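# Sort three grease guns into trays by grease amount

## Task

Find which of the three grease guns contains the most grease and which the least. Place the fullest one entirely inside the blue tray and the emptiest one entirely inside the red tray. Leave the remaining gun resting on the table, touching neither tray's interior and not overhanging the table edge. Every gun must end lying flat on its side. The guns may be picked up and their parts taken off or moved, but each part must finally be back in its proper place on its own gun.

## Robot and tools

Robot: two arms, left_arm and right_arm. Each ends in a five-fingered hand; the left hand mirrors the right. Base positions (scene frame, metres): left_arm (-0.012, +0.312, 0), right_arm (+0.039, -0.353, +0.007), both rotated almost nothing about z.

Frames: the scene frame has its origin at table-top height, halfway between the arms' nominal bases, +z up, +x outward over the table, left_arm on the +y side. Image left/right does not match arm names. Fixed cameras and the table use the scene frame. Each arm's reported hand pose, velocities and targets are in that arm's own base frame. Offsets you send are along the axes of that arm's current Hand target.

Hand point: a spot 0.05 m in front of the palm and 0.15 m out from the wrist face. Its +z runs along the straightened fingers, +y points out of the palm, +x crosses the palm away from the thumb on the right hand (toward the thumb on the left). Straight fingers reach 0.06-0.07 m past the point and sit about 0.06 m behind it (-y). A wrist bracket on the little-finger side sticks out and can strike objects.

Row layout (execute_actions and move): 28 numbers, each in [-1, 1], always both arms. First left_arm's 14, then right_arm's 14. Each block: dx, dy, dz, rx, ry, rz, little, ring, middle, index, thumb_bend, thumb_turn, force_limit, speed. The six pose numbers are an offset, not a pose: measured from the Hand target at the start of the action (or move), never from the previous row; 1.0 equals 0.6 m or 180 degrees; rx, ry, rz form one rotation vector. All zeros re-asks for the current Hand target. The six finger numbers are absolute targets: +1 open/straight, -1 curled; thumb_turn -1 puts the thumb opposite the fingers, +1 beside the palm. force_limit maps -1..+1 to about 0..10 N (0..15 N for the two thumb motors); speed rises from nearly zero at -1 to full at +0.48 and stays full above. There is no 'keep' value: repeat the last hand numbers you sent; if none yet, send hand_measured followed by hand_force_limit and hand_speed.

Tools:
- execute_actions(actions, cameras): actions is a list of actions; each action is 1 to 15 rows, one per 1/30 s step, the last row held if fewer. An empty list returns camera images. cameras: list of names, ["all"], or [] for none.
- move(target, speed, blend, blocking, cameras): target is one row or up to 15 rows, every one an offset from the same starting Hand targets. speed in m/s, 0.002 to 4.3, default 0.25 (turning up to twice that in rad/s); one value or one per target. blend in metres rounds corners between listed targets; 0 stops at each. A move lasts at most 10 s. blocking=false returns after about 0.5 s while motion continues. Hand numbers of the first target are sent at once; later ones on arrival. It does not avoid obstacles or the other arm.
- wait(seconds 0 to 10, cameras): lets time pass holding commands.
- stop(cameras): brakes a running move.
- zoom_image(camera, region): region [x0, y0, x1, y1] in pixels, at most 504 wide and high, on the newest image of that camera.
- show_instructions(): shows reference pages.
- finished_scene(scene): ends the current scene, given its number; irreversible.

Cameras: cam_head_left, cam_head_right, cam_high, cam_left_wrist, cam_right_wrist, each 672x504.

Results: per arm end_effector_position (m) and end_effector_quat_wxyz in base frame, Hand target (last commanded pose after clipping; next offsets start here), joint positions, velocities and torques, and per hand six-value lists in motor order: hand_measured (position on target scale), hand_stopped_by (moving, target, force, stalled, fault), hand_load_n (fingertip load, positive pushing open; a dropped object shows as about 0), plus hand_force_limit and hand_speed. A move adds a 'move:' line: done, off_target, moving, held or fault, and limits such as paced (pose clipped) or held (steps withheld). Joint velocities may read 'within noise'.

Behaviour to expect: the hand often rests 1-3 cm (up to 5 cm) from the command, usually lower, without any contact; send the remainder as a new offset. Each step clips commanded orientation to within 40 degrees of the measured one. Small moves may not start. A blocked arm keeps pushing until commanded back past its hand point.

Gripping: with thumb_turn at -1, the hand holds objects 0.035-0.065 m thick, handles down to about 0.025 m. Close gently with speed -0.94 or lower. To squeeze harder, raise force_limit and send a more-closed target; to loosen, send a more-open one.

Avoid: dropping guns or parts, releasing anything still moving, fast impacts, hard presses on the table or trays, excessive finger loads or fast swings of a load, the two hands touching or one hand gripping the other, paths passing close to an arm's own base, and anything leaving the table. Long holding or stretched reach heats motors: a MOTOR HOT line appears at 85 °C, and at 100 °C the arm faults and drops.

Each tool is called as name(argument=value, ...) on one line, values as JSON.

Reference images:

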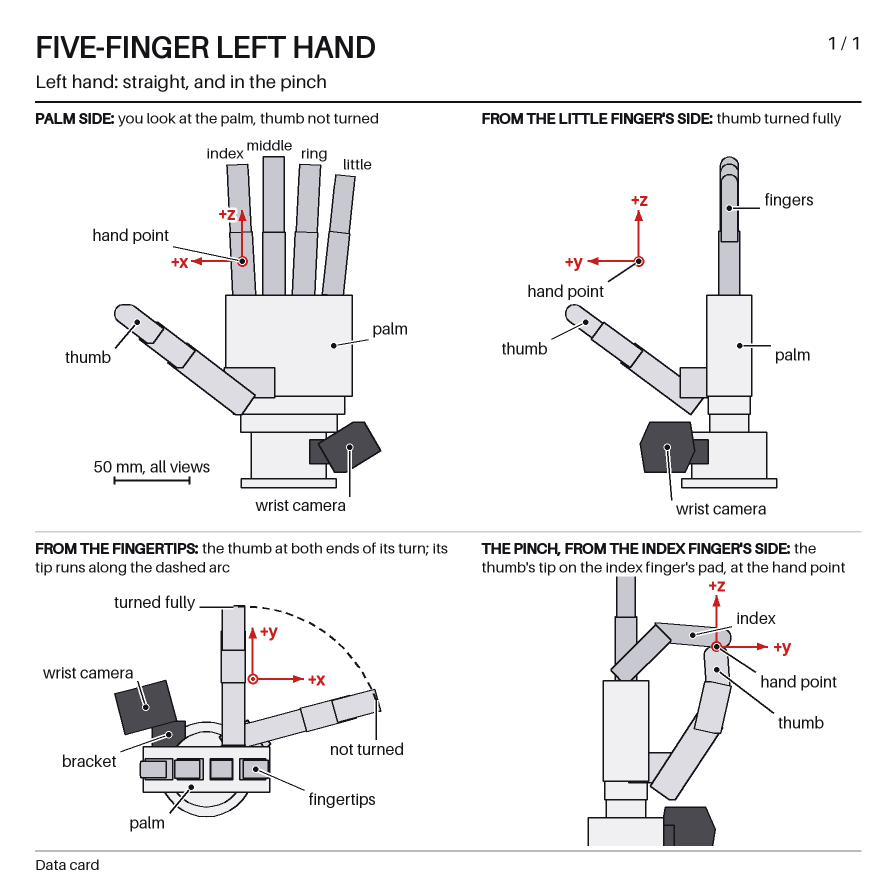

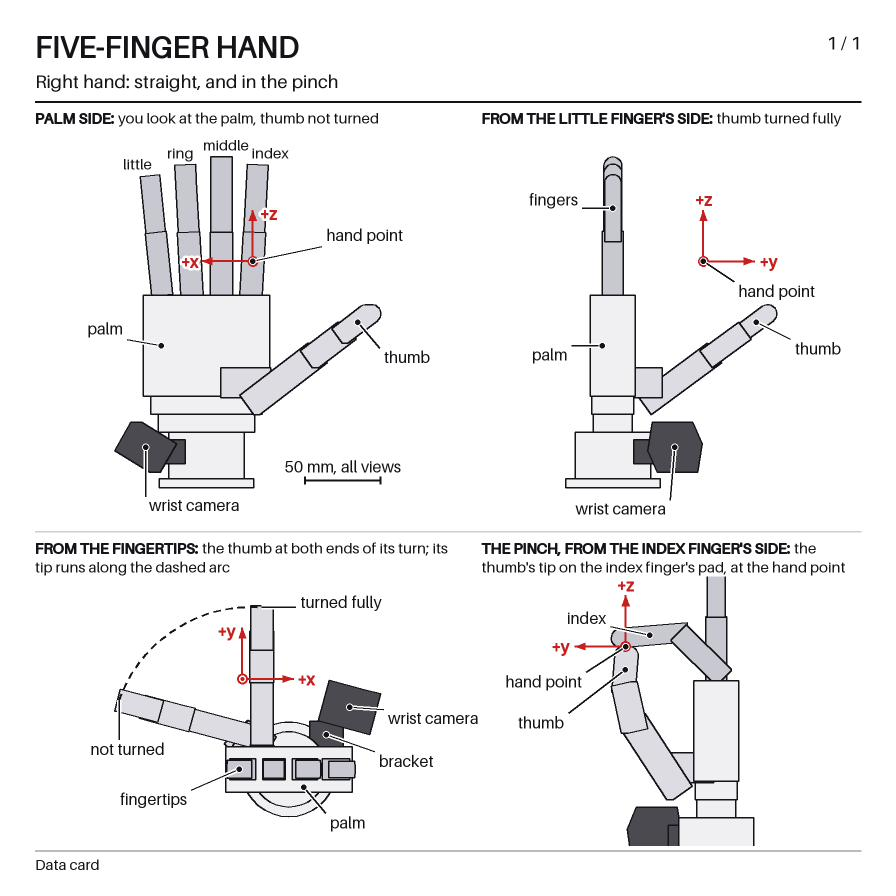

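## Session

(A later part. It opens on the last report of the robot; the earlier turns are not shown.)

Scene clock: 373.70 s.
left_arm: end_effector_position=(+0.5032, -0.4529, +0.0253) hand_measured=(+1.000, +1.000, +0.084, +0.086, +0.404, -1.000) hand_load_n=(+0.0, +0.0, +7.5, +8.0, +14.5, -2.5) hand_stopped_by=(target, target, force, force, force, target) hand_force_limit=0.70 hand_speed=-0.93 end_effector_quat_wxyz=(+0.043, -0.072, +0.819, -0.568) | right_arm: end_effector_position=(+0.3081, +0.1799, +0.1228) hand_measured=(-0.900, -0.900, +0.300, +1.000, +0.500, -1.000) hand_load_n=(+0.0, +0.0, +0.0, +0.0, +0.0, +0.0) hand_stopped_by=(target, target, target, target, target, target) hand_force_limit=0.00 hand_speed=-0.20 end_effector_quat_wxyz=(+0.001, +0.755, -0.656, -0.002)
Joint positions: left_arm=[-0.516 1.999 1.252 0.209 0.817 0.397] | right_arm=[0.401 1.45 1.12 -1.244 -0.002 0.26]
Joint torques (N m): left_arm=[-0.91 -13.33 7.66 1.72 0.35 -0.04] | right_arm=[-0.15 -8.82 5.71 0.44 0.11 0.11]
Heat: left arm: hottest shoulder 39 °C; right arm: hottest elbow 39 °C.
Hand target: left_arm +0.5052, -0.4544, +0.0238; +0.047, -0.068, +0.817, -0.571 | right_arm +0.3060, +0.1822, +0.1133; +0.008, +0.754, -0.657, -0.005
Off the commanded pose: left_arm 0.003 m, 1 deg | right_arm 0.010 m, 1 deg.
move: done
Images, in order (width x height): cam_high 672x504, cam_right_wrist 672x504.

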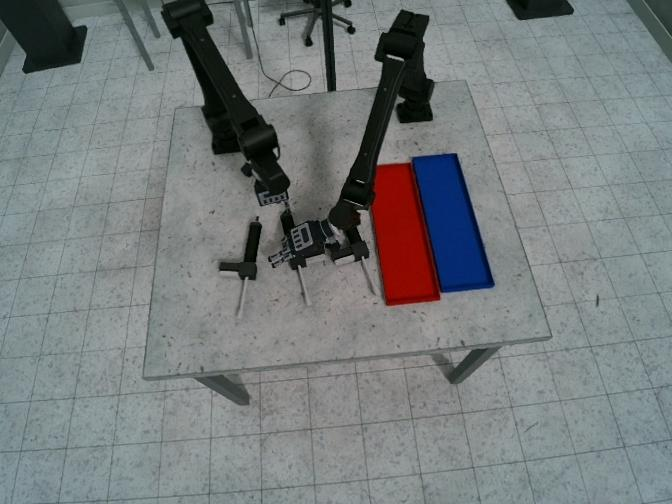

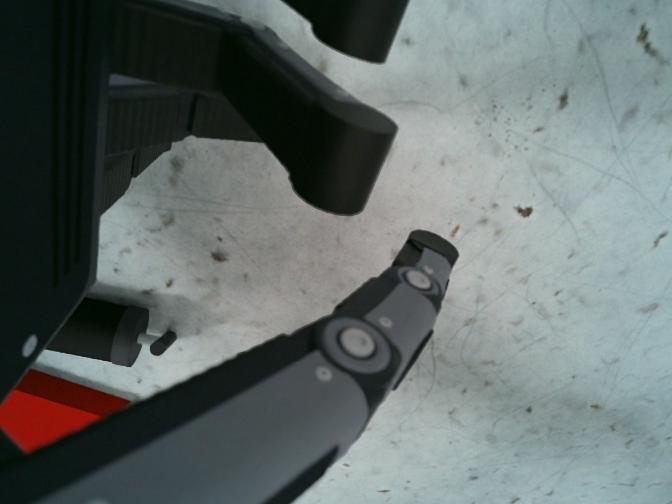

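move(target=[[0,0,0,0,0,0,1,1,-0.44,-0.44,-0.34,-1,0.7,-0.93,0.013,0.0118,-0.03,0,0,0,-0.9,-0.9,0.3,1,0.5,-1,0,-0.2],[0,0,0,0,0,0,1,1,-0.44,-0.44,-0.34,-1,0.7,-0.93,0.013,0.0118,0.03,0,0,0,-0.9,-0.9,0.3,1,0.5,-1,0,-0.2]], speed=0.1, cameras=["cam_right_wrist","cam_high"])

zoom_image(camera="cam_high", region=[230, 160, 320, 240])

Scene clock: 375.77 s.
left_arm: end_effector_position=(+0.5032, -0.4529, +0.0253) hand_measured=(+1.000, +1.000, +0.084, +0.086, +0.404, -1.000) hand_load_n=(+0.0, +0.0, +7.5, +8.5, +14.5, -2.5) hand_stopped_by=(target, target, force, force, force, target) hand_force_limit=0.70 hand_speed=-0.93 end_effector_quat_wxyz=(+0.043, -0.072, +0.819, -0.568) | right_arm: end_effector_position=(+0.3005, +0.1767, +0.1046) hand_measured=(-0.900, -0.900, +0.300, +1.000, +0.500, -1.000) hand_load_n=(+0.0, +0.0, +0.0, +0.0, +0.0, +0.0) hand_stopped_by=(target, target, target, target, target, target) hand_force_limit=0.00 hand_speed=-0.20 end_effector_quat_wxyz=(+0.001, +0.755, -0.656, -0.002)
Joint positions: left_arm=[-0.516 1.999 1.252 0.209 0.817 0.397] | right_arm=[0.401 1.447 1.065 -1.193 -0.002 0.26]
Joint torques (N m): left_arm=[-1.03 -13.45 7.61 1.73 0.34 -0.05] | right_arm=[-1.32 -8.76 5.52 0.39 0.11 -0.04]
Heat: left arm: hottest shoulder 39 °C; right arm: hottest elbow 39 °C.
Hand target: left_arm +0.5052, -0.4544, +0.0238; +0.047, -0.068, +0.817, -0.571 | right_arm +0.2998, +0.1735, +0.0955; +0.008, +0.754, -0.657, -0.005
Off the commanded pose: left_arm 0.003 m, 1 deg | right_arm 0.010 m, 1 deg.
move: done
Images, in order (width x height): cam_high 672x504, cam_right_wrist 672x504.

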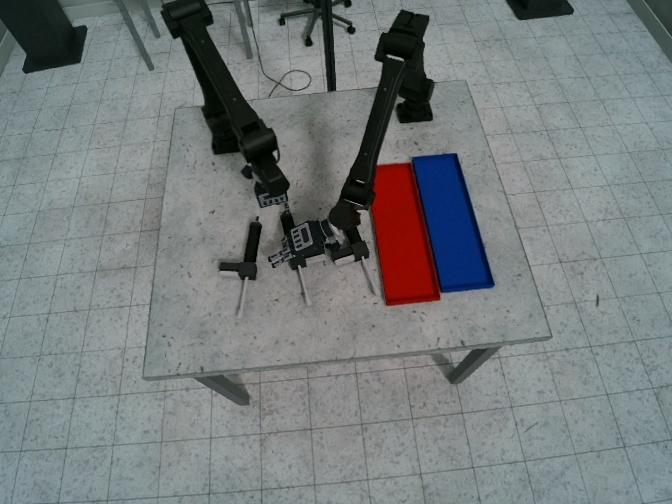

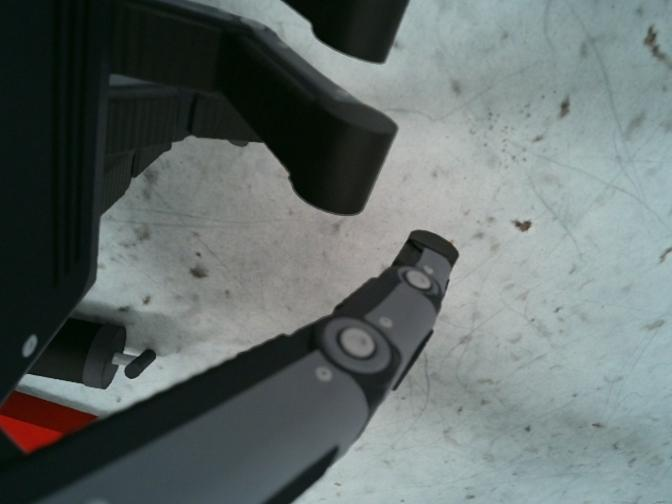

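Scaled by 5.600.

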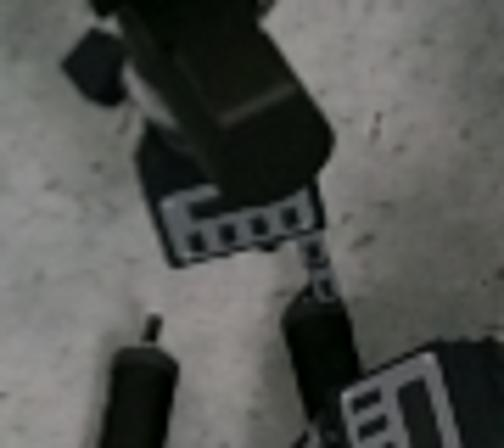

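move(target=[[0,0,0,0,0,0,1,1,-0.44,-0.44,-0.34,-1,0.7,-0.93,0.0105,0.0148,-0.04,0,0,0,-0.9,-0.9,0.3,1,0.5,-1,0,-0.2],[0,0,0,0,0,0,1,1,-0.44,-0.44,-0.34,-1,0.7,-0.93,0.0105,0.0148,0.03,0,0,0,-0.9,-0.9,0.3,1,0.5,-1,0,-0.2]], speed=0.1, cameras=["cam_right_wrist","cam_high"])

zoom_image(camera="cam_high", region=[230, 160, 320, 240])

Scene clock: 377.73 s.
left_arm: end_effector_position=(+0.5033, -0.4529, +0.0253) hand_measured=(+1.000, +1.000, +0.084, +0.088, +0.404, -1.000) hand_load_n=(+0.0, -0.5, +7.0, +8.0, +14.5, -2.0) hand_stopped_by=(target, target, force, force, force, target) hand_force_limit=0.70 hand_speed=-0.93 end_effector_quat_wxyz=(+0.043, -0.072, +0.819, -0.568) | right_arm: end_effector_position=(+0.2929, +0.1702, +0.0954) hand_measured=(-0.900, -0.900, +0.300, +1.000, +0.500, -1.000) hand_load_n=(+0.0, +0.5, +0.0, -3.0, +0.0, +0.0) hand_stopped_by=(target, target, target, target, target, target) hand_force_limit=0.00 hand_speed=-0.20 end_effector_quat_wxyz=(-0.003, +0.754, -0.657, -0.001)
Joint positions: left_arm=[-0.516 1.999 1.252 0.209 0.817 0.397] | right_arm=[0.392 1.426 1.018 -1.159 -0.004 0.255]
Joint torques (N m): left_arm=[-0.62 -13.1 7.54 1.69 0.35 -0.04] | right_arm=[-1.38 -6.89 4.71 1.09 0.2 -0.08]
Heat: left arm: hottest shoulder 39 °C; right arm: hottest elbow 39 °C.
Hand target: left_arm +0.5052, -0.4544, +0.0238; +0.047, -0.068, +0.817, -0.571 | right_arm +0.2914, +0.1658, +0.0777; +0.008, +0.754, -0.657, -0.005
Off the commanded pose: left_arm 0.003 m, 1 deg | right_arm 0.018 m, 1 deg.
move: off_target (right_arm)
Images, in order (width x height): cam_high 672x504, cam_right_wrist 672x504.

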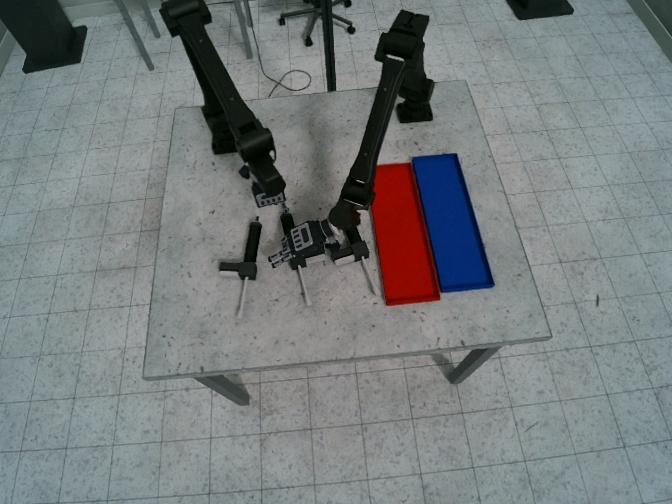

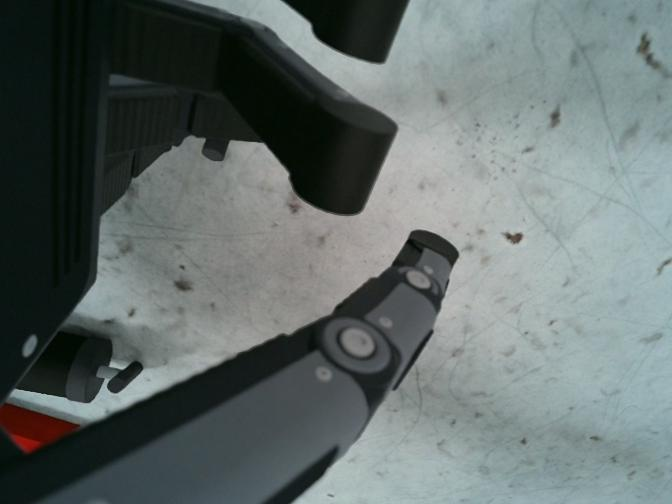

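Scaled by 5.600.

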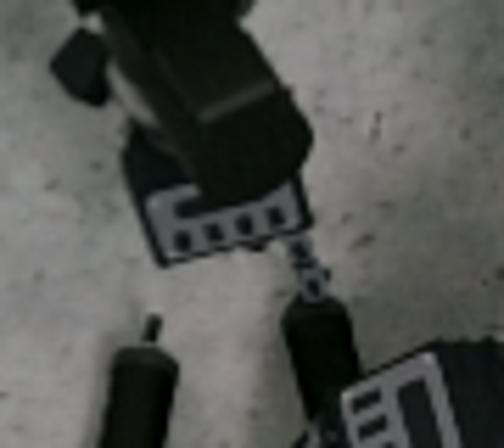

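move(target=[[0,0,0,0,0,0,1,1,-0.44,-0.44,-0.34,-1,0.7,-0.93,0,0.0,-0.06,0,0,0,-0.9,-0.9,0.3,1,0.5,-1,0,-0.2],[0,0,0,0,0,0,1,1,-0.44,-0.44,-0.34,-1,0.7,-0.93,0,0.012,-0.06,0,0,0,-0.9,-0.9,0.3,1,0.5,-1,0,-0.2],[0,0,0,0,0,0,1,1,-0.44,-0.44,-0.34,-1,0.7,-0.93,0,0.012,0.0,0,0,0,-0.9,-0.9,0.3,1,0.5,-1,0,-0.2]], speed=0.1, cameras=["cam_right_wrist","cam_high"])

zoom_image(camera="cam_high", region=[230, 160, 320, 240])

Scene clock: 380.27 s.
left_arm: end_effector_position=(+0.5033, -0.4529, +0.0253) hand_measured=(+1.000, +1.000, +0.084, +0.088, +0.404, -1.000) hand_load_n=(+0.0, +0.0, +7.5, +8.0, +14.5, -2.0) hand_stopped_by=(target, target, force, force, force, target) hand_force_limit=0.70 hand_speed=-0.93 end_effector_quat_wxyz=(+0.043, -0.072, +0.819, -0.568) | right_arm: end_effector_position=(+0.2848, +0.1667, +0.0864) hand_measured=(-0.900, -0.900, +0.300, +1.000, +0.500, -1.000) hand_load_n=(+0.0, +0.5, +0.5, -0.5, +0.0, +0.0) hand_stopped_by=(target, target, target, target, target, target) hand_force_limit=0.00 hand_speed=-0.20 end_effector_quat_wxyz=(+0.003, +0.754, -0.657, -0.004)
Joint positions: left_arm=[-0.516 1.999 1.252 0.209 0.817 0.397] | right_arm=[0.392 1.424 0.989 -1.145 -0.003 0.254]
Joint torques (N m): left_arm=[-0.73 -13.39 7.6 1.7 0.35 -0.04] | right_arm=[-1.03 -8.18 5.38 0.58 0.17 -0.03]
Motor temperatures (°C): left_arm=[31 39 37 30 29 30] | right_arm=[33 35 39 30 29 31]
Heat: left arm: hottest shoulder 39 °C; right arm: hottest elbow 39 °C.
Hand target: left_arm +0.5052, -0.4544, +0.0238; +0.047, -0.068, +0.817, -0.571 | right_arm +0.2843, +0.1649, +0.0777; +0.009, +0.754, -0.657, -0.005
Off the commanded pose: left_arm 0.003 m, 1 deg | right_arm 0.009 m, 1 deg.
move: done
Images, in order (width x height): cam_high 672x504, cam_right_wrist 672x504.

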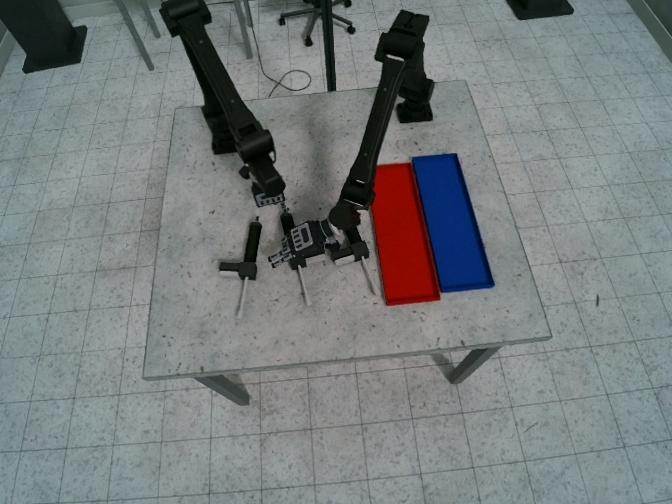

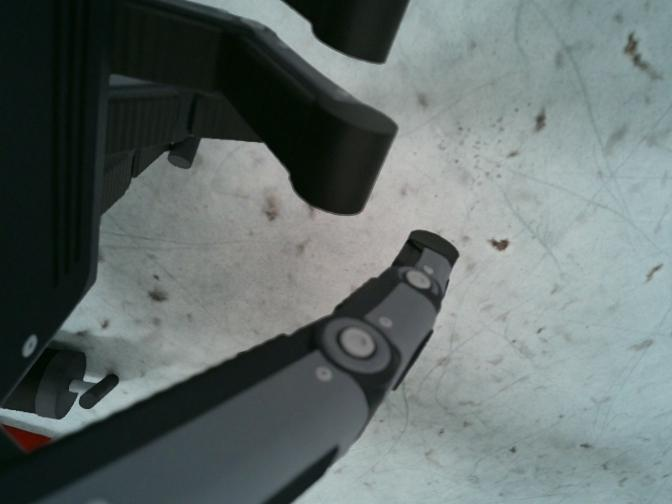

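Scaled by 5.600.

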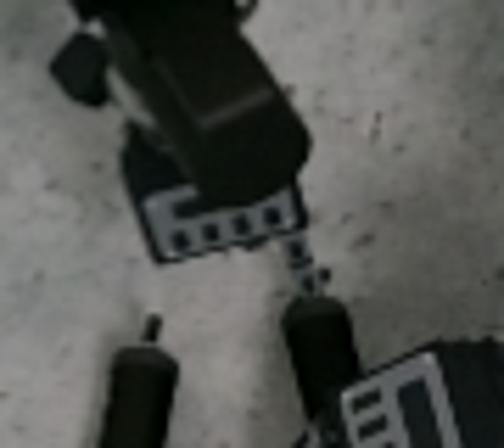

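move(target=[[0,0,0,0,0,0,1,1,-0.44,-0.44,-0.34,-1,0.7,-0.93,0,0.045,0.005,0,0,0,-0.9,-0.9,0.3,1,0.5,-1,0,-0.2]], speed=0.06, cameras=["cam_right_wrist","cam_high"])

zoom_image(camera="cam_high", region=[230, 160, 320, 240])

Scene clock: 381.33 s.
left_arm: end_effector_position=(+0.5032, -0.4530, +0.0254) hand_measured=(+1.000, +1.000, +0.084, +0.088, +0.404, -1.000) hand_load_n=(+0.0, +0.0, +7.5, +7.5, +14.5, -3.0) hand_stopped_by=(target, target, force, force, force, target) hand_force_limit=0.70 hand_speed=-0.93 end_effector_quat_wxyz=(+0.043, -0.072, +0.819, -0.568) | right_arm: end_effector_position=(+0.2702, +0.1605, +0.0815) hand_measured=(-0.900, -0.900, +0.300, +1.000, +0.500, -1.000) hand_load_n=(+0.0, +0.5, +0.0, +0.0, +0.0, +0.0) hand_stopped_by=(target, target, target, target, target, target) hand_force_limit=0.00 hand_speed=-0.20 end_effector_quat_wxyz=(-0.003, +0.751, -0.661, +0.003)
Joint positions: left_arm=[-0.516 1.999 1.252 0.209 0.817 0.397] | right_arm=[0.393 1.375 0.928 -1.117 0.002 0.266]
Joint torques (N m): left_arm=[-0.38 -13.22 7.57 1.69 0.32 -0.04] | right_arm=[0.5 -8.53 4.63 -0.16 -0.06 0.07]
Heat: left arm: hottest shoulder 39 °C; right arm: hottest elbow 39 °C.
Hand target: left_arm +0.5052, -0.4544, +0.0238; +0.047, -0.068, +0.817, -0.571 | right_arm +0.2576, +0.1612, +0.0753; +0.008, +0.754, -0.657, -0.005
Off the commanded pose: left_arm 0.003 m, 1 deg | right_arm 0.014 m, 2 deg.
move: off_target (right_arm)
Images, in order (width x height): cam_high 672x504, cam_right_wrist 672x504.

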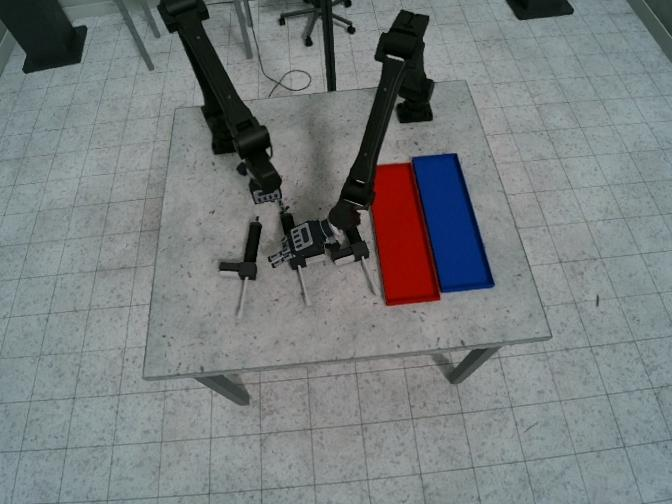

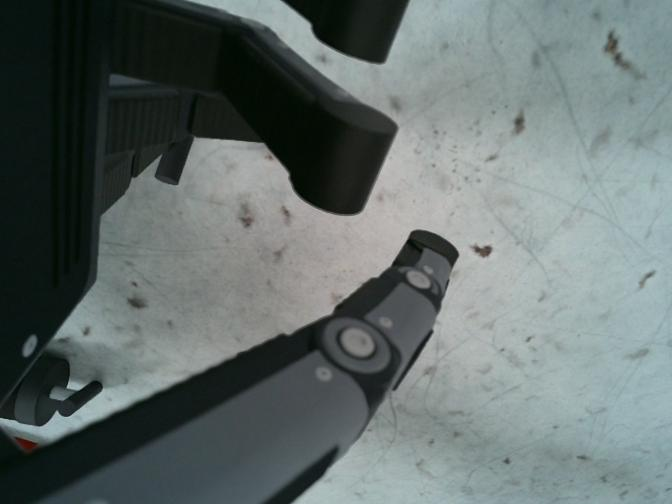

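Scaled by 5.600.

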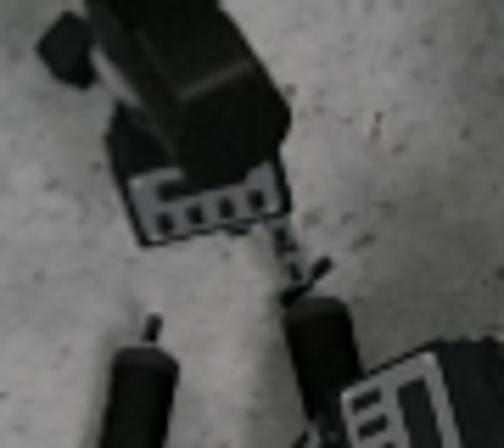

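move(target=[[0,0,0,0,0,0,1,1,-0.44,-0.44,-0.34,-1,0.7,-0.93,-0.004,0.045,0.0,0,0,0,-0.9,-0.9,0.3,1,0.5,-1,0,-0.2]], speed=0.06)

move(target=[[0,0,0,0,0,0,1,1,-0.44,-0.44,-0.34,-1,0.7,-0.93,-0.004,0.045,0.0,0,0,0,-0.9,-0.9,0.3,1,0.5,-1,0,-0.2]], speed=0.06, cameras=["cam_right_wrist","cam_high"])

zoom_image(camera="cam_high", region=[230, 160, 320, 240])

Scene clock: 382.53 s.
left_arm: end_effector_position=(+0.5032, -0.4530, +0.0254) hand_measured=(+1.000, +1.000, +0.084, +0.088, +0.404, -1.000) hand_load_n=(-0.5, +0.0, +7.5, +8.0, +14.5, -2.5) hand_stopped_by=(target, target, force, force, force, target) hand_force_limit=0.70 hand_speed=-0.93 end_effector_quat_wxyz=(+0.043, -0.072, +0.819, -0.568) | right_arm: end_effector_position=(+0.2386, +0.1602, +0.0773) hand_measured=(-0.900, -0.900, +0.300, +1.000, +0.500, -1.000) hand_load_n=(+0.0, +0.0, +0.0, +0.0, +0.0, +0.0) hand_stopped_by=(target, target, target, target, target, target) hand_force_limit=0.00 hand_speed=-0.20 end_effector_quat_wxyz=(+0.002, +0.755, -0.656, -0.001)
Joint positions: left_arm=[-0.516 1.999 1.252 0.209 0.817 0.397] | right_arm=[0.429 1.313 0.855 -1.117 0 0.289]
Joint torques (N m): left_arm=[-1.03 -13.22 7.6 1.76 0.32 -0.03] | right_arm=[-0.09 -7.94 5.24 -0.36 0.01 0.1]
Heat: left arm: hottest shoulder 39 °C; right arm: hottest elbow 39 °C.
Hand target: left_arm +0.5052, -0.4544, +0.0238; +0.047, -0.068, +0.817, -0.571 | right_arm +0.2305, +0.1600, +0.0759; +0.008, +0.754, -0.657, -0.005
Off the commanded pose: left_arm 0.003 m, 1 deg | right_arm 0.008 m, 1 deg.
move: done

Scene clock: 383.60 s.
left_arm: end_effector_position=(+0.5032, -0.4530, +0.0254) hand_measured=(+1.000, +1.000, +0.084, +0.088, +0.404, -1.000) hand_load_n=(+0.0, +0.0, +7.5, +8.0, +14.5, -2.0) hand_stopped_by=(target, target, force, force, force, target) hand_force_limit=0.70 hand_speed=-0.93 end_effector_quat_wxyz=(+0.043, -0.072, +0.819, -0.568) | right_arm: end_effector_position=(+0.2115, +0.1593, +0.0777) hand_measured=(-0.900, -0.900, +0.300, +1.000, +0.500, -1.000) hand_load_n=(+0.0, +0.0, +0.0, -0.5, +0.0, +0.0) hand_stopped_by=(target, target, target, target, target, target) hand_force_limit=0.00 hand_speed=-0.20 end_effector_quat_wxyz=(+0.002, +0.755, -0.655, -0.001)
Joint positions: left_arm=[-0.516 1.999 1.252 0.209 0.817 0.397] | right_arm=[0.463 1.244 0.796 -1.127 -0.001 0.322]
Joint torques (N m): left_arm=[-0.73 -13.22 7.64 1.74 0.34 -0.05] | right_arm=[-0.15 -6.89 5.29 -0.43 -0.01 0.11]
Heat: left arm: hottest shoulder 39 °C; right arm: hottest elbow 39 °C.
Hand target: left_arm +0.5052, -0.4544, +0.0238; +0.047, -0.068, +0.817, -0.571 | right_arm +0.2033, +0.1587, +0.0763; +0.008, +0.754, -0.657, -0.005
Off the commanded pose: left_arm 0.003 m, 1 deg | right_arm 0.008 m, 1 deg.
move: done
Images, in order (width x height): cam_high 672x504, cam_right_wrist 672x504.

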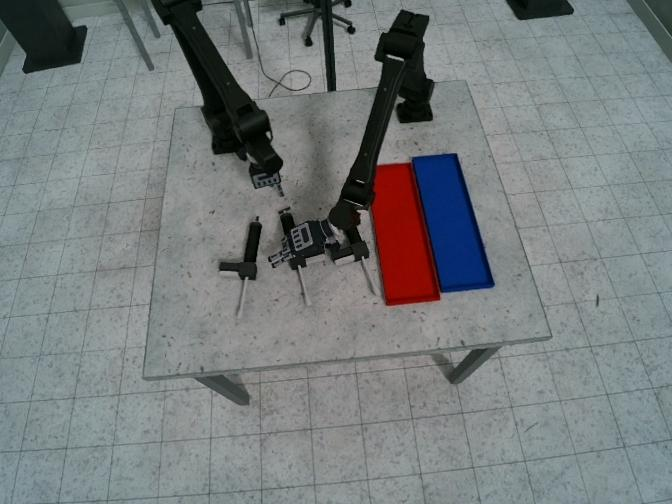

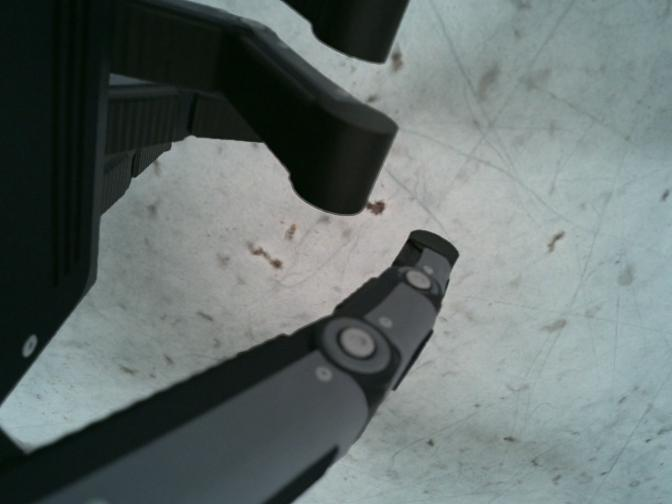

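Scaled by 5.600.

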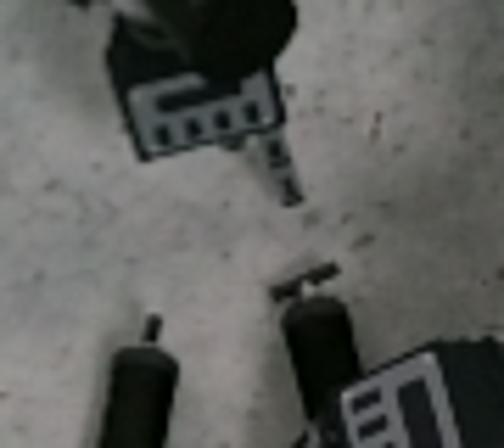

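move(target=[[0,0,0,0,0,0,1,1,-0.44,-0.44,-0.34,-1,0.7,-0.93,0,0,-0.08,0,0,0,-0.9,-0.9,0.3,1,0.5,-1,0,-0.2],[0,0,0,0,0,0,1,1,-0.44,-0.44,-0.34,-1,0.7,-0.93,-0.0072,-0.1351,-0.08,0,0,0,-0.9,-0.9,0.3,1,0.5,-1,0,-0.2],[0,0,0,0,0,0,1,1,-0.44,-0.44,-0.34,-1,0.7,-0.93,-0.0072,-0.1351,-0.03,0,0,0,-0.9,-0.9,0.3,1,0.5,-1,0,-0.2]], speed=0.12, cameras=["cam_right_wrist","cam_high"])

zoom_image(camera="cam_high", region=[230, 160, 320, 240])

Scene clock: 386.73 s.
left_arm: end_effector_position=(+0.5032, -0.4530, +0.0254) hand_measured=(+1.000, +1.000, +0.084, +0.088, +0.404, -1.000) hand_load_n=(+0.0, +0.0, +7.5, +8.0, +14.5, -2.5) hand_stopped_by=(target, target, force, force, force, target) hand_force_limit=0.70 hand_speed=-0.93 end_effector_quat_wxyz=(+0.043, -0.072, +0.819, -0.568) | right_arm: end_effector_position=(+0.2824, +0.1768, +0.0995) hand_measured=(-0.900, -0.900, +0.300, +1.000, +0.500, -1.000) hand_load_n=(+0.0, +0.5, +0.0, +0.0, +0.0, +0.0) hand_stopped_by=(target, target, target, target, target, target) hand_force_limit=0.00 hand_speed=-0.20 end_effector_quat_wxyz=(+0.004, +0.752, -0.659, -0.003)
Joint positions: left_arm=[-0.516 1.999 1.252 0.209 0.817 0.397] | right_arm=[0.42 1.414 1.016 -1.183 -0.002 0.287]
Joint torques (N m): left_arm=[-0.67 -13.27 7.65 1.74 0.32 -0.06] | right_arm=[-1.38 -8.12 5.82 0.46 0.08 -0.13]
Heat: left arm: hottest shoulder 40 °C; right arm: hottest elbow 39 °C.
Hand target: left_arm +0.5052, -0.4544, +0.0238; +0.047, -0.068, +0.817, -0.571 | right_arm +0.2834, +0.1740, +0.0927; +0.008, +0.754, -0.657, -0.005
Off the commanded pose: left_arm 0.003 m, 1 deg | right_arm 0.007 m, 1 deg.
move: done
Images, in order (width x height): cam_high 672x504, cam_right_wrist 672x504.

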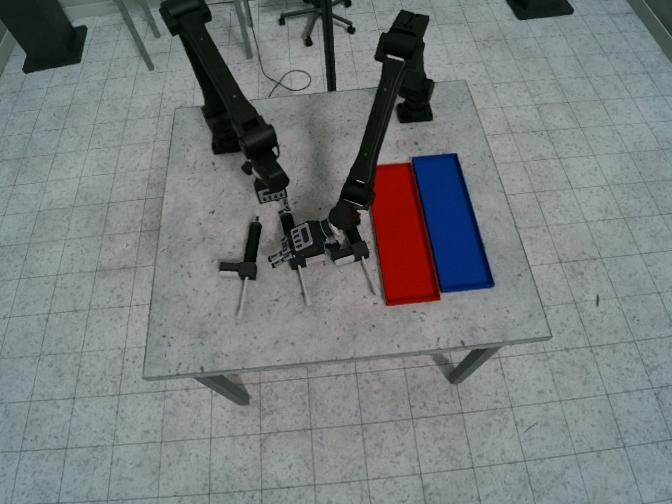

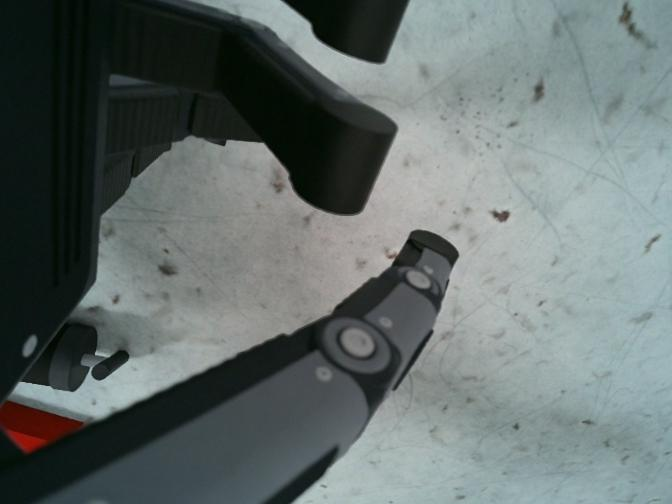

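Scaled by 5.600.

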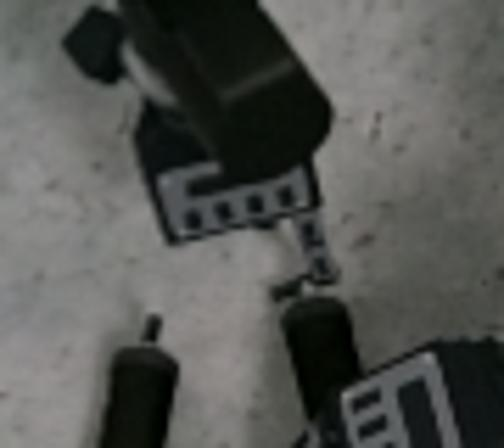

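move(target=[0,0,0,0,0,0,1,1,-0.44,-0.44,-0.34,-1,0.7,-0.93,0,0,0.035,0,0,0,-0.9,-0.9,0.3,1,0.5,-1,0,-0.2], speed=0.06, cameras=["cam_high","cam_right_wrist"])

Scene clock: 388.57 s.
left_arm: end_effector_position=(+0.5032, -0.4530, +0.0254) hand_measured=(+1.000, +1.000, +0.084, +0.088, +0.404, -1.000) hand_load_n=(+0.0, +0.0, +7.5, +8.0, +14.5, -2.5) hand_stopped_by=(target, target, force, force, force, target) hand_force_limit=0.70 hand_speed=-0.93 end_effector_quat_wxyz=(+0.043, -0.072, +0.819, -0.568) | right_arm: end_effector_position=(+0.2832, +0.1776, +0.0804) hand_measured=(-0.900, -0.900, +0.300, +1.000, +0.500, -1.000) hand_load_n=(+0.0, +0.0, +0.0, -0.5, +0.0, +0.0) hand_stopped_by=(target, target, target, target, target, target) hand_force_limit=0.00 hand_speed=-0.20 end_effector_quat_wxyz=(+0.003, +0.753, -0.658, -0.003)
Joint positions: left_arm=[-0.516 1.999 1.252 0.209 0.817 0.397] | right_arm=[0.42 1.437 0.985 -1.127 -0.003 0.286]
Joint torques (N m): left_arm=[-0.85 -13.63 7.66 1.63 0.33 -0.07] | right_arm=[-1.32 -8.29 5.37 0.54 0.15 -0.12]
Heat: left arm: hottest shoulder 40 °C; right arm: hottest elbow 39 °C.
Hand target: left_arm +0.5052, -0.4544, +0.0238; +0.047, -0.068, +0.817, -0.571 | right_arm +0.2830, +0.1739, +0.0718; +0.008, +0.754, -0.657, -0.005
Off the commanded pose: left_arm 0.003 m, 1 deg | right_arm 0.009 m, 1 deg.
move: done
Images, in order (width x height): cam_high 672x504, cam_right_wrist 672x504.

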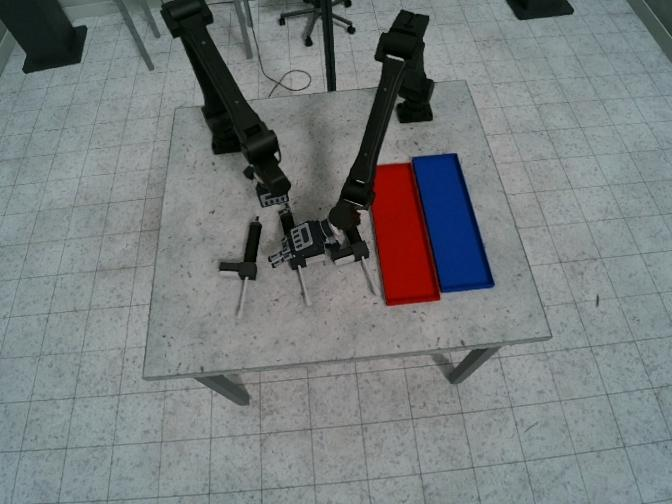

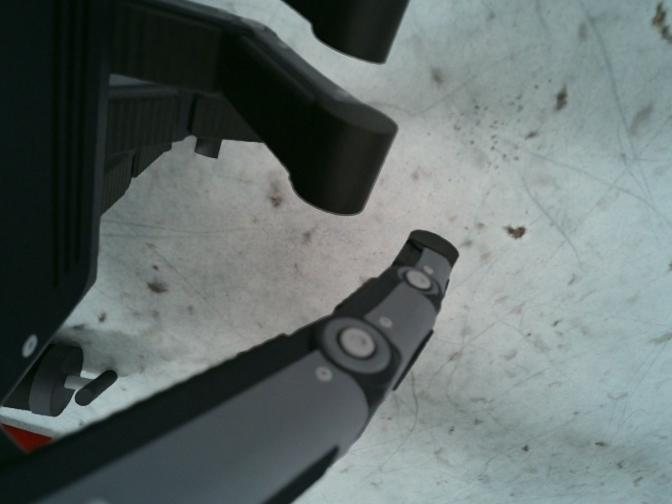

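move(target=[0,0,0,0,0,0,1,1,-0.44,-0.44,-0.34,-1,0.7,-0.93,0,0.045,0.01,0,0,0,-0.9,-0.9,0.3,1,0.5,-1,0,-0.2], speed=0.06, cameras=["cam_high"])

zoom_image(camera="cam_high", region=[230, 160, 320, 240])

Scene clock: 389.57 s.
left_arm: end_effector_position=(+0.5031, -0.4531, +0.0254) hand_measured=(+1.000, +1.000, +0.084, +0.088, +0.404, -1.000) hand_load_n=(-0.5, +0.0, +6.5, +9.5, +14.5, +0.0) hand_stopped_by=(target, target, force, force, force, target) hand_force_limit=0.70 hand_speed=-0.93 end_effector_quat_wxyz=(+0.042, -0.072, +0.819, -0.568) | right_arm: end_effector_position=(+0.2663, +0.1713, +0.0697) hand_measured=(-0.900, -0.900, +0.300, +1.000, +0.500, -1.000) hand_load_n=(+0.0, +0.0, +0.0, +0.5, +0.0, +0.0) hand_stopped_by=(target, target, target, target, target, target) hand_force_limit=0.00 hand_speed=-0.20 end_effector_quat_wxyz=(+0.001, +0.752, -0.659, -0.002)
Joint positions: left_arm=[-0.516 1.999 1.252 0.209 0.817 0.397] | right_arm=[0.423 1.401 0.917 -1.09 -0.003 0.291]
Joint torques (N m): left_arm=[-0.91 -13.39 7.61 1.76 0.33 -0.05] | right_arm=[0.03 -9.35 4.68 -0.17 0.12 0.05]
Heat: left arm: hottest shoulder 40 °C; right arm: hottest elbow 39 °C.
Hand target: left_arm +0.5052, -0.4544, +0.0238; +0.047, -0.068, +0.817, -0.571 | right_arm +0.2562, +0.1702, +0.0663; +0.008, +0.754, -0.657, -0.005
Off the commanded pose: left_arm 0.003 m, 1 deg | right_arm 0.011 m, 1 deg.
move: off_target (right_arm)
Images, in order (width x height): cam_high 672x504.

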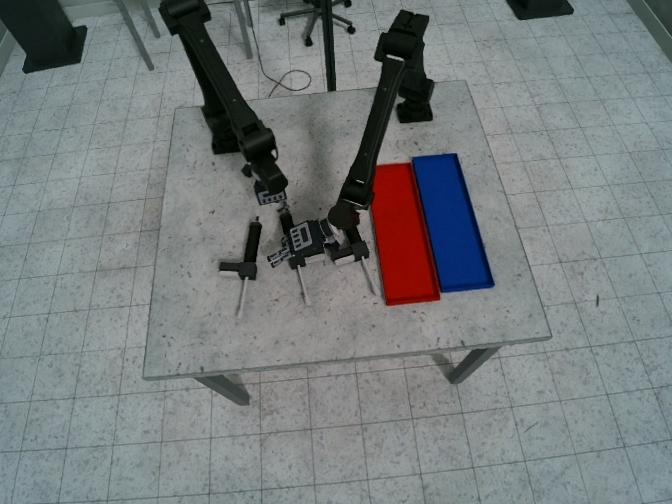

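Scaled by 5.600.

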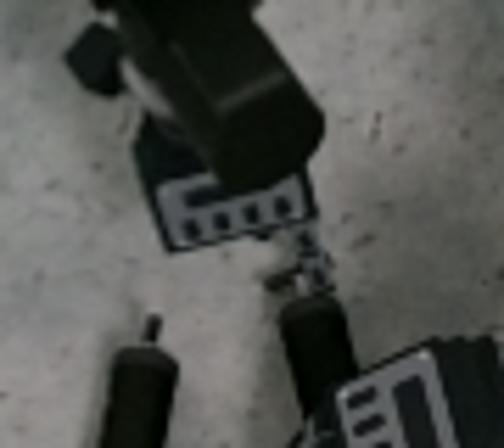

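move(target=[0,0,0,0,0,0,1,1,-0.44,-0.44,-0.34,-1,0.7,-0.93,0,0.03,0.0,0,0,0,-0.9,-0.9,0.3,1,0.5,-1,0,-0.2], speed=0.06, cameras=["cam_high"])

zoom_image(camera="cam_high", region=[230, 160, 320, 240])

Scene clock: 390.60 s.
left_arm: end_effector_position=(+0.5031, -0.4531, +0.0254) hand_measured=(+1.000, +1.000, +0.084, +0.088, +0.404, -1.000) hand_load_n=(+0.0, +0.0, +7.0, +9.0, +14.0, -1.0) hand_stopped_by=(target, target, force, force, force, target) hand_force_limit=0.70 hand_speed=-0.93 end_effector_quat_wxyz=(+0.042, -0.072, +0.819, -0.568) | right_arm: end_effector_position=(+0.2492, +0.1690, +0.0694) hand_measured=(-0.900, -0.900, +0.300, +1.000, +0.500, -1.000) hand_load_n=(+0.0, +0.5, +0.0, +0.0, +0.0, +0.0) hand_stopped_by=(target, target, target, target, target, target) hand_force_limit=0.00 hand_speed=-0.20 end_effector_quat_wxyz=(+0.000, +0.752, -0.659, -0.001)
Joint positions: left_arm=[-0.516 1.999 1.252 0.209 0.817 0.397] | right_arm=[0.438 1.356 0.873 -1.088 -0.002 0.306]
Joint torques (N m): left_arm=[-0.56 -13.39 7.61 1.7 0.32 -0.06] | right_arm=[0.09 -8.64 4.75 -0.31 0.08 0.05]
Heat: left arm: hottest shoulder 40 °C; right arm: hottest elbow 39 °C.
Hand target: left_arm +0.5052, -0.4544, +0.0238; +0.047, -0.068, +0.817, -0.571 | right_arm +0.2384, +0.1678, +0.0666; +0.008, +0.754, -0.657, -0.005
Off the commanded pose: left_arm 0.003 m, 1 deg | right_arm 0.011 m, 1 deg.
move: off_target (right_arm)
Images, in order (width x height): cam_high 672x504.

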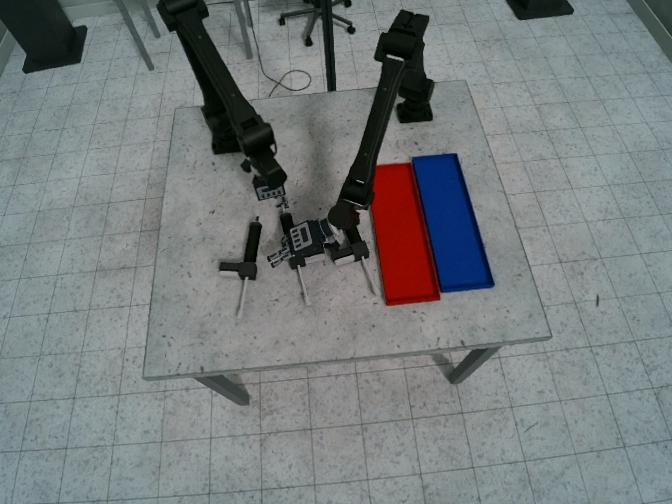

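Scaled by 5.600.

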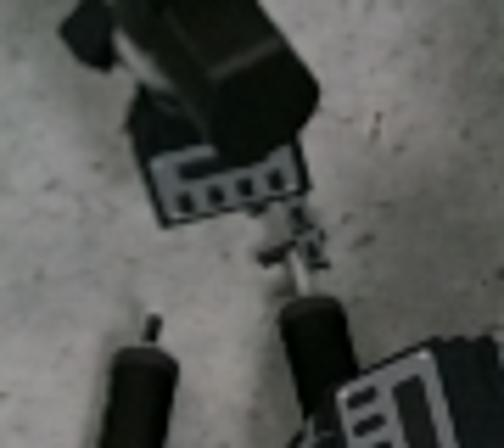

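move(target=[0,0,0,0,0,0,1,1,-0.44,-0.44,-0.34,-1,0.7,-0.93,0,0.045,0.0,0,0,0,-0.9,-0.9,0.3,1,0.5,-1,0,-0.2], speed=0.06, cameras=["cam_high"])

zoom_image(camera="cam_high", region=[230, 160, 320, 240])

Scene clock: 391.70 s.
left_arm: end_effector_position=(+0.5029, -0.4532, +0.0254) hand_measured=(+1.000, +1.000, +0.084, +0.088, +0.404, -1.000) hand_load_n=(+0.0, +0.0, +7.0, +9.0, +14.5, -1.5) hand_stopped_by=(target, target, force, force, force, target) hand_force_limit=0.70 hand_speed=-0.93 end_effector_quat_wxyz=(+0.042, -0.072, +0.818, -0.569) | right_arm: end_effector_position=(+0.2243, +0.1659, +0.0694) hand_measured=(-0.900, -0.900, +0.300, +1.000, +0.500, -1.000) hand_load_n=(+0.0, +0.0, +0.0, +0.0, +0.0, +0.0) hand_stopped_by=(target, target, target, target, target, target) hand_force_limit=0.00 hand_speed=-0.20 end_effector_quat_wxyz=(-0.003, +0.751, -0.660, +0.001)
Joint positions: left_arm=[-0.516 1.999 1.252 0.209 0.818 0.397] | right_arm=[0.462 1.286 0.809 -1.088 0 0.333]
Joint torques (N m): left_arm=[-0.91 -13.22 7.68 1.76 0.3 -0.07] | right_arm=[0.38 -7.53 4.82 -0.62 -0.01 0.04]
Heat: left arm: hottest shoulder 40 °C; right arm: hottest elbow 39 °C.
Hand target: left_arm +0.5052, -0.4544, +0.0238; +0.047, -0.068, +0.817, -0.571 | right_arm +0.2116, +0.1641, +0.0671; +0.008, +0.754, -0.657, -0.005
Off the commanded pose: left_arm 0.003 m, 1 deg | right_arm 0.013 m, 2 deg.
move: off_target (right_arm)
Images, in order (width x height): cam_high 672x504.

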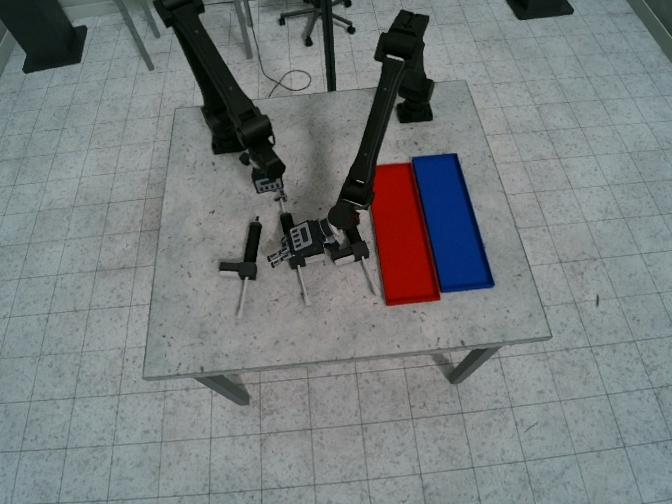

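Scaled by 5.600.

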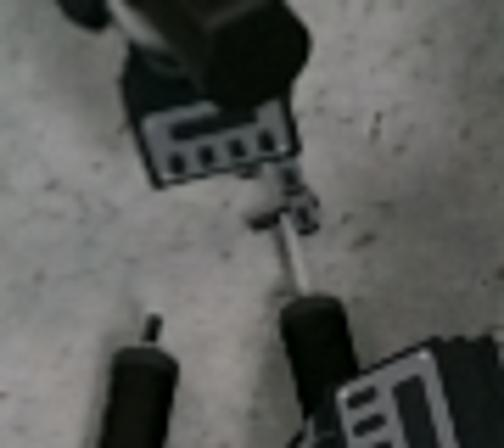

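move(target=[0,0,0,0,0,0,1,1,-0.44,-0.44,-0.34,-1,0.7,-0.93,0,0.04,0.0,0,0,0,-0.9,-0.9,0.3,1,0.5,-1,0,-0.2], speed=0.06, cameras=["cam_high"])

zoom_image(camera="cam_high", region=[230, 160, 320, 240])

Scene clock: 392.83 s.
left_arm: end_effector_position=(+0.5027, -0.4532, +0.0255) hand_measured=(+1.000, +1.000, +0.084, +0.088, +0.404, -1.000) hand_load_n=(+0.0, +0.0, +7.0, +8.0, +14.5, -2.0) hand_stopped_by=(target, target, force, force, force, target) hand_force_limit=0.70 hand_speed=-0.93 end_effector_quat_wxyz=(+0.042, -0.071, +0.818, -0.569) | right_arm: end_effector_position=(+0.2029, +0.1637, +0.0697) hand_measured=(-0.900, -0.900, +0.300, +1.000, +0.500, -1.000) hand_load_n=(+0.0, +0.0, +0.0, +0.5, -0.5, +0.0) hand_stopped_by=(target, target, target, target, target, target) hand_force_limit=0.00 hand_speed=-0.20 end_effector_quat_wxyz=(-0.007, +0.751, -0.660, +0.003)
Joint positions: left_arm=[-0.516 1.999 1.252 0.209 0.819 0.397] | right_arm=[0.488 1.221 0.757 -1.091 0.001 0.36]
Joint torques (N m): left_arm=[-0.97 -13.39 7.56 1.72 0.25 -0.01] | right_arm=[0.32 -6.53 4.9 -0.92 -0.1 0.03]
Heat: left arm: hottest shoulder 40 °C; right arm: hottest elbow 39 °C.
Hand target: left_arm +0.5052, -0.4544, +0.0238; +0.047, -0.068, +0.817, -0.571 | right_arm +0.1879, +0.1609, +0.0676; +0.008, +0.754, -0.657, -0.005
Off the commanded pose: left_arm 0.003 m, 1 deg | right_arm 0.015 m, 2 deg.
move: off_target (right_arm)
Images, in order (width x height): cam_high 672x504.

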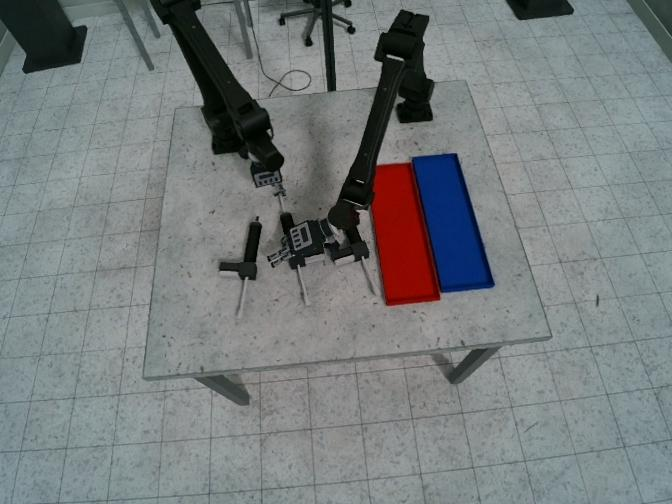

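Scaled by 5.600.

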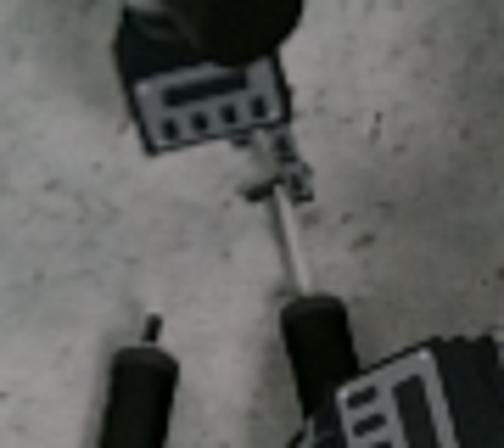

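move(target=[0,0,0,0,0,0,1,1,-0.44,-0.44,-0.34,-1,0.7,-0.93,0,0.03,0.0,0,0,0,-0.9,-0.9,0.3,1,0.5,-1,0,-0.2], speed=0.06, cameras=["cam_high"])

zoom_image(camera="cam_high", region=[230, 160, 320, 240])

Scene clock: 393.90 s.
left_arm: end_effector_position=(+0.4960, -0.4569, +0.0250) hand_measured=(+1.000, +1.000, +0.084, +0.088, +0.404, -1.000) hand_load_n=(+0.0, +0.0, +6.5, +8.0, +14.0, -1.0) hand_stopped_by=(target, target, force, force, force, target) hand_force_limit=0.70 hand_speed=-0.93 end_effector_quat_wxyz=(+0.034, -0.067, +0.818, -0.570) | right_arm: end_effector_position=(+0.1927, +0.1627, +0.0715) hand_measured=(-0.900, -0.900, +0.300, +1.000, +0.500, -1.000) hand_load_n=(+0.0, +0.0, +0.0, +1.0, +0.0, +0.0) hand_stopped_by=(target, target, target, target, target, target) hand_force_limit=0.00 hand_speed=-0.20 end_effector_quat_wxyz=(-0.015, +0.746, -0.666, +0.010)
Joint positions: left_arm=[-0.524 1.999 1.249 0.209 0.83 0.395] | right_arm=[0.505 1.172 0.727 -1.092 0.009 0.392]
Joint torques (N m): left_arm=[-0.26 -13.1 7.86 1.74 -0.19 0.02] | right_arm=[0.85 -5.83 4.52 -1.36 -0.42 -0.08]
Heat: left arm: hottest shoulder 40 °C; right arm: hottest elbow 39 °C.
Hand target: left_arm +0.5050, -0.4544, +0.0237; +0.047, -0.068, +0.817, -0.571 | right_arm +0.1701, +0.1584, +0.0680; +0.008, +0.754, -0.657, -0.005
Off the commanded pose: left_arm 0.010 m, 2 deg | right_arm 0.023 m, 3 deg.
move: off_target (right_arm)
Images, in order (width x height): cam_high 672x504.

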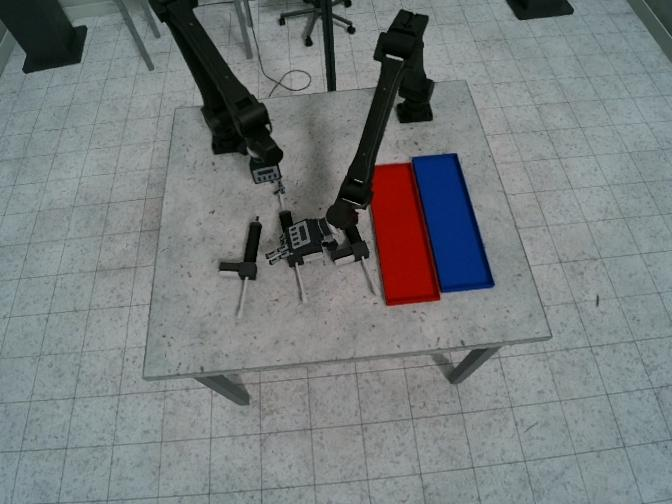

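Scaled by 5.600.

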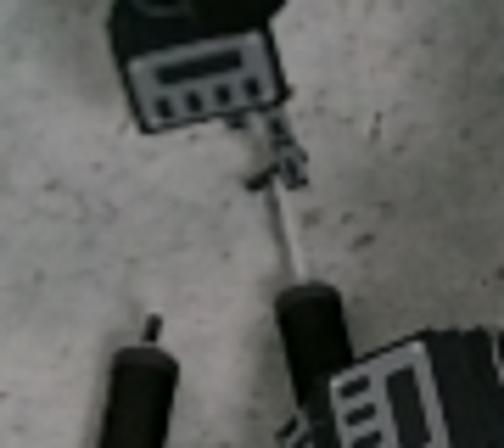

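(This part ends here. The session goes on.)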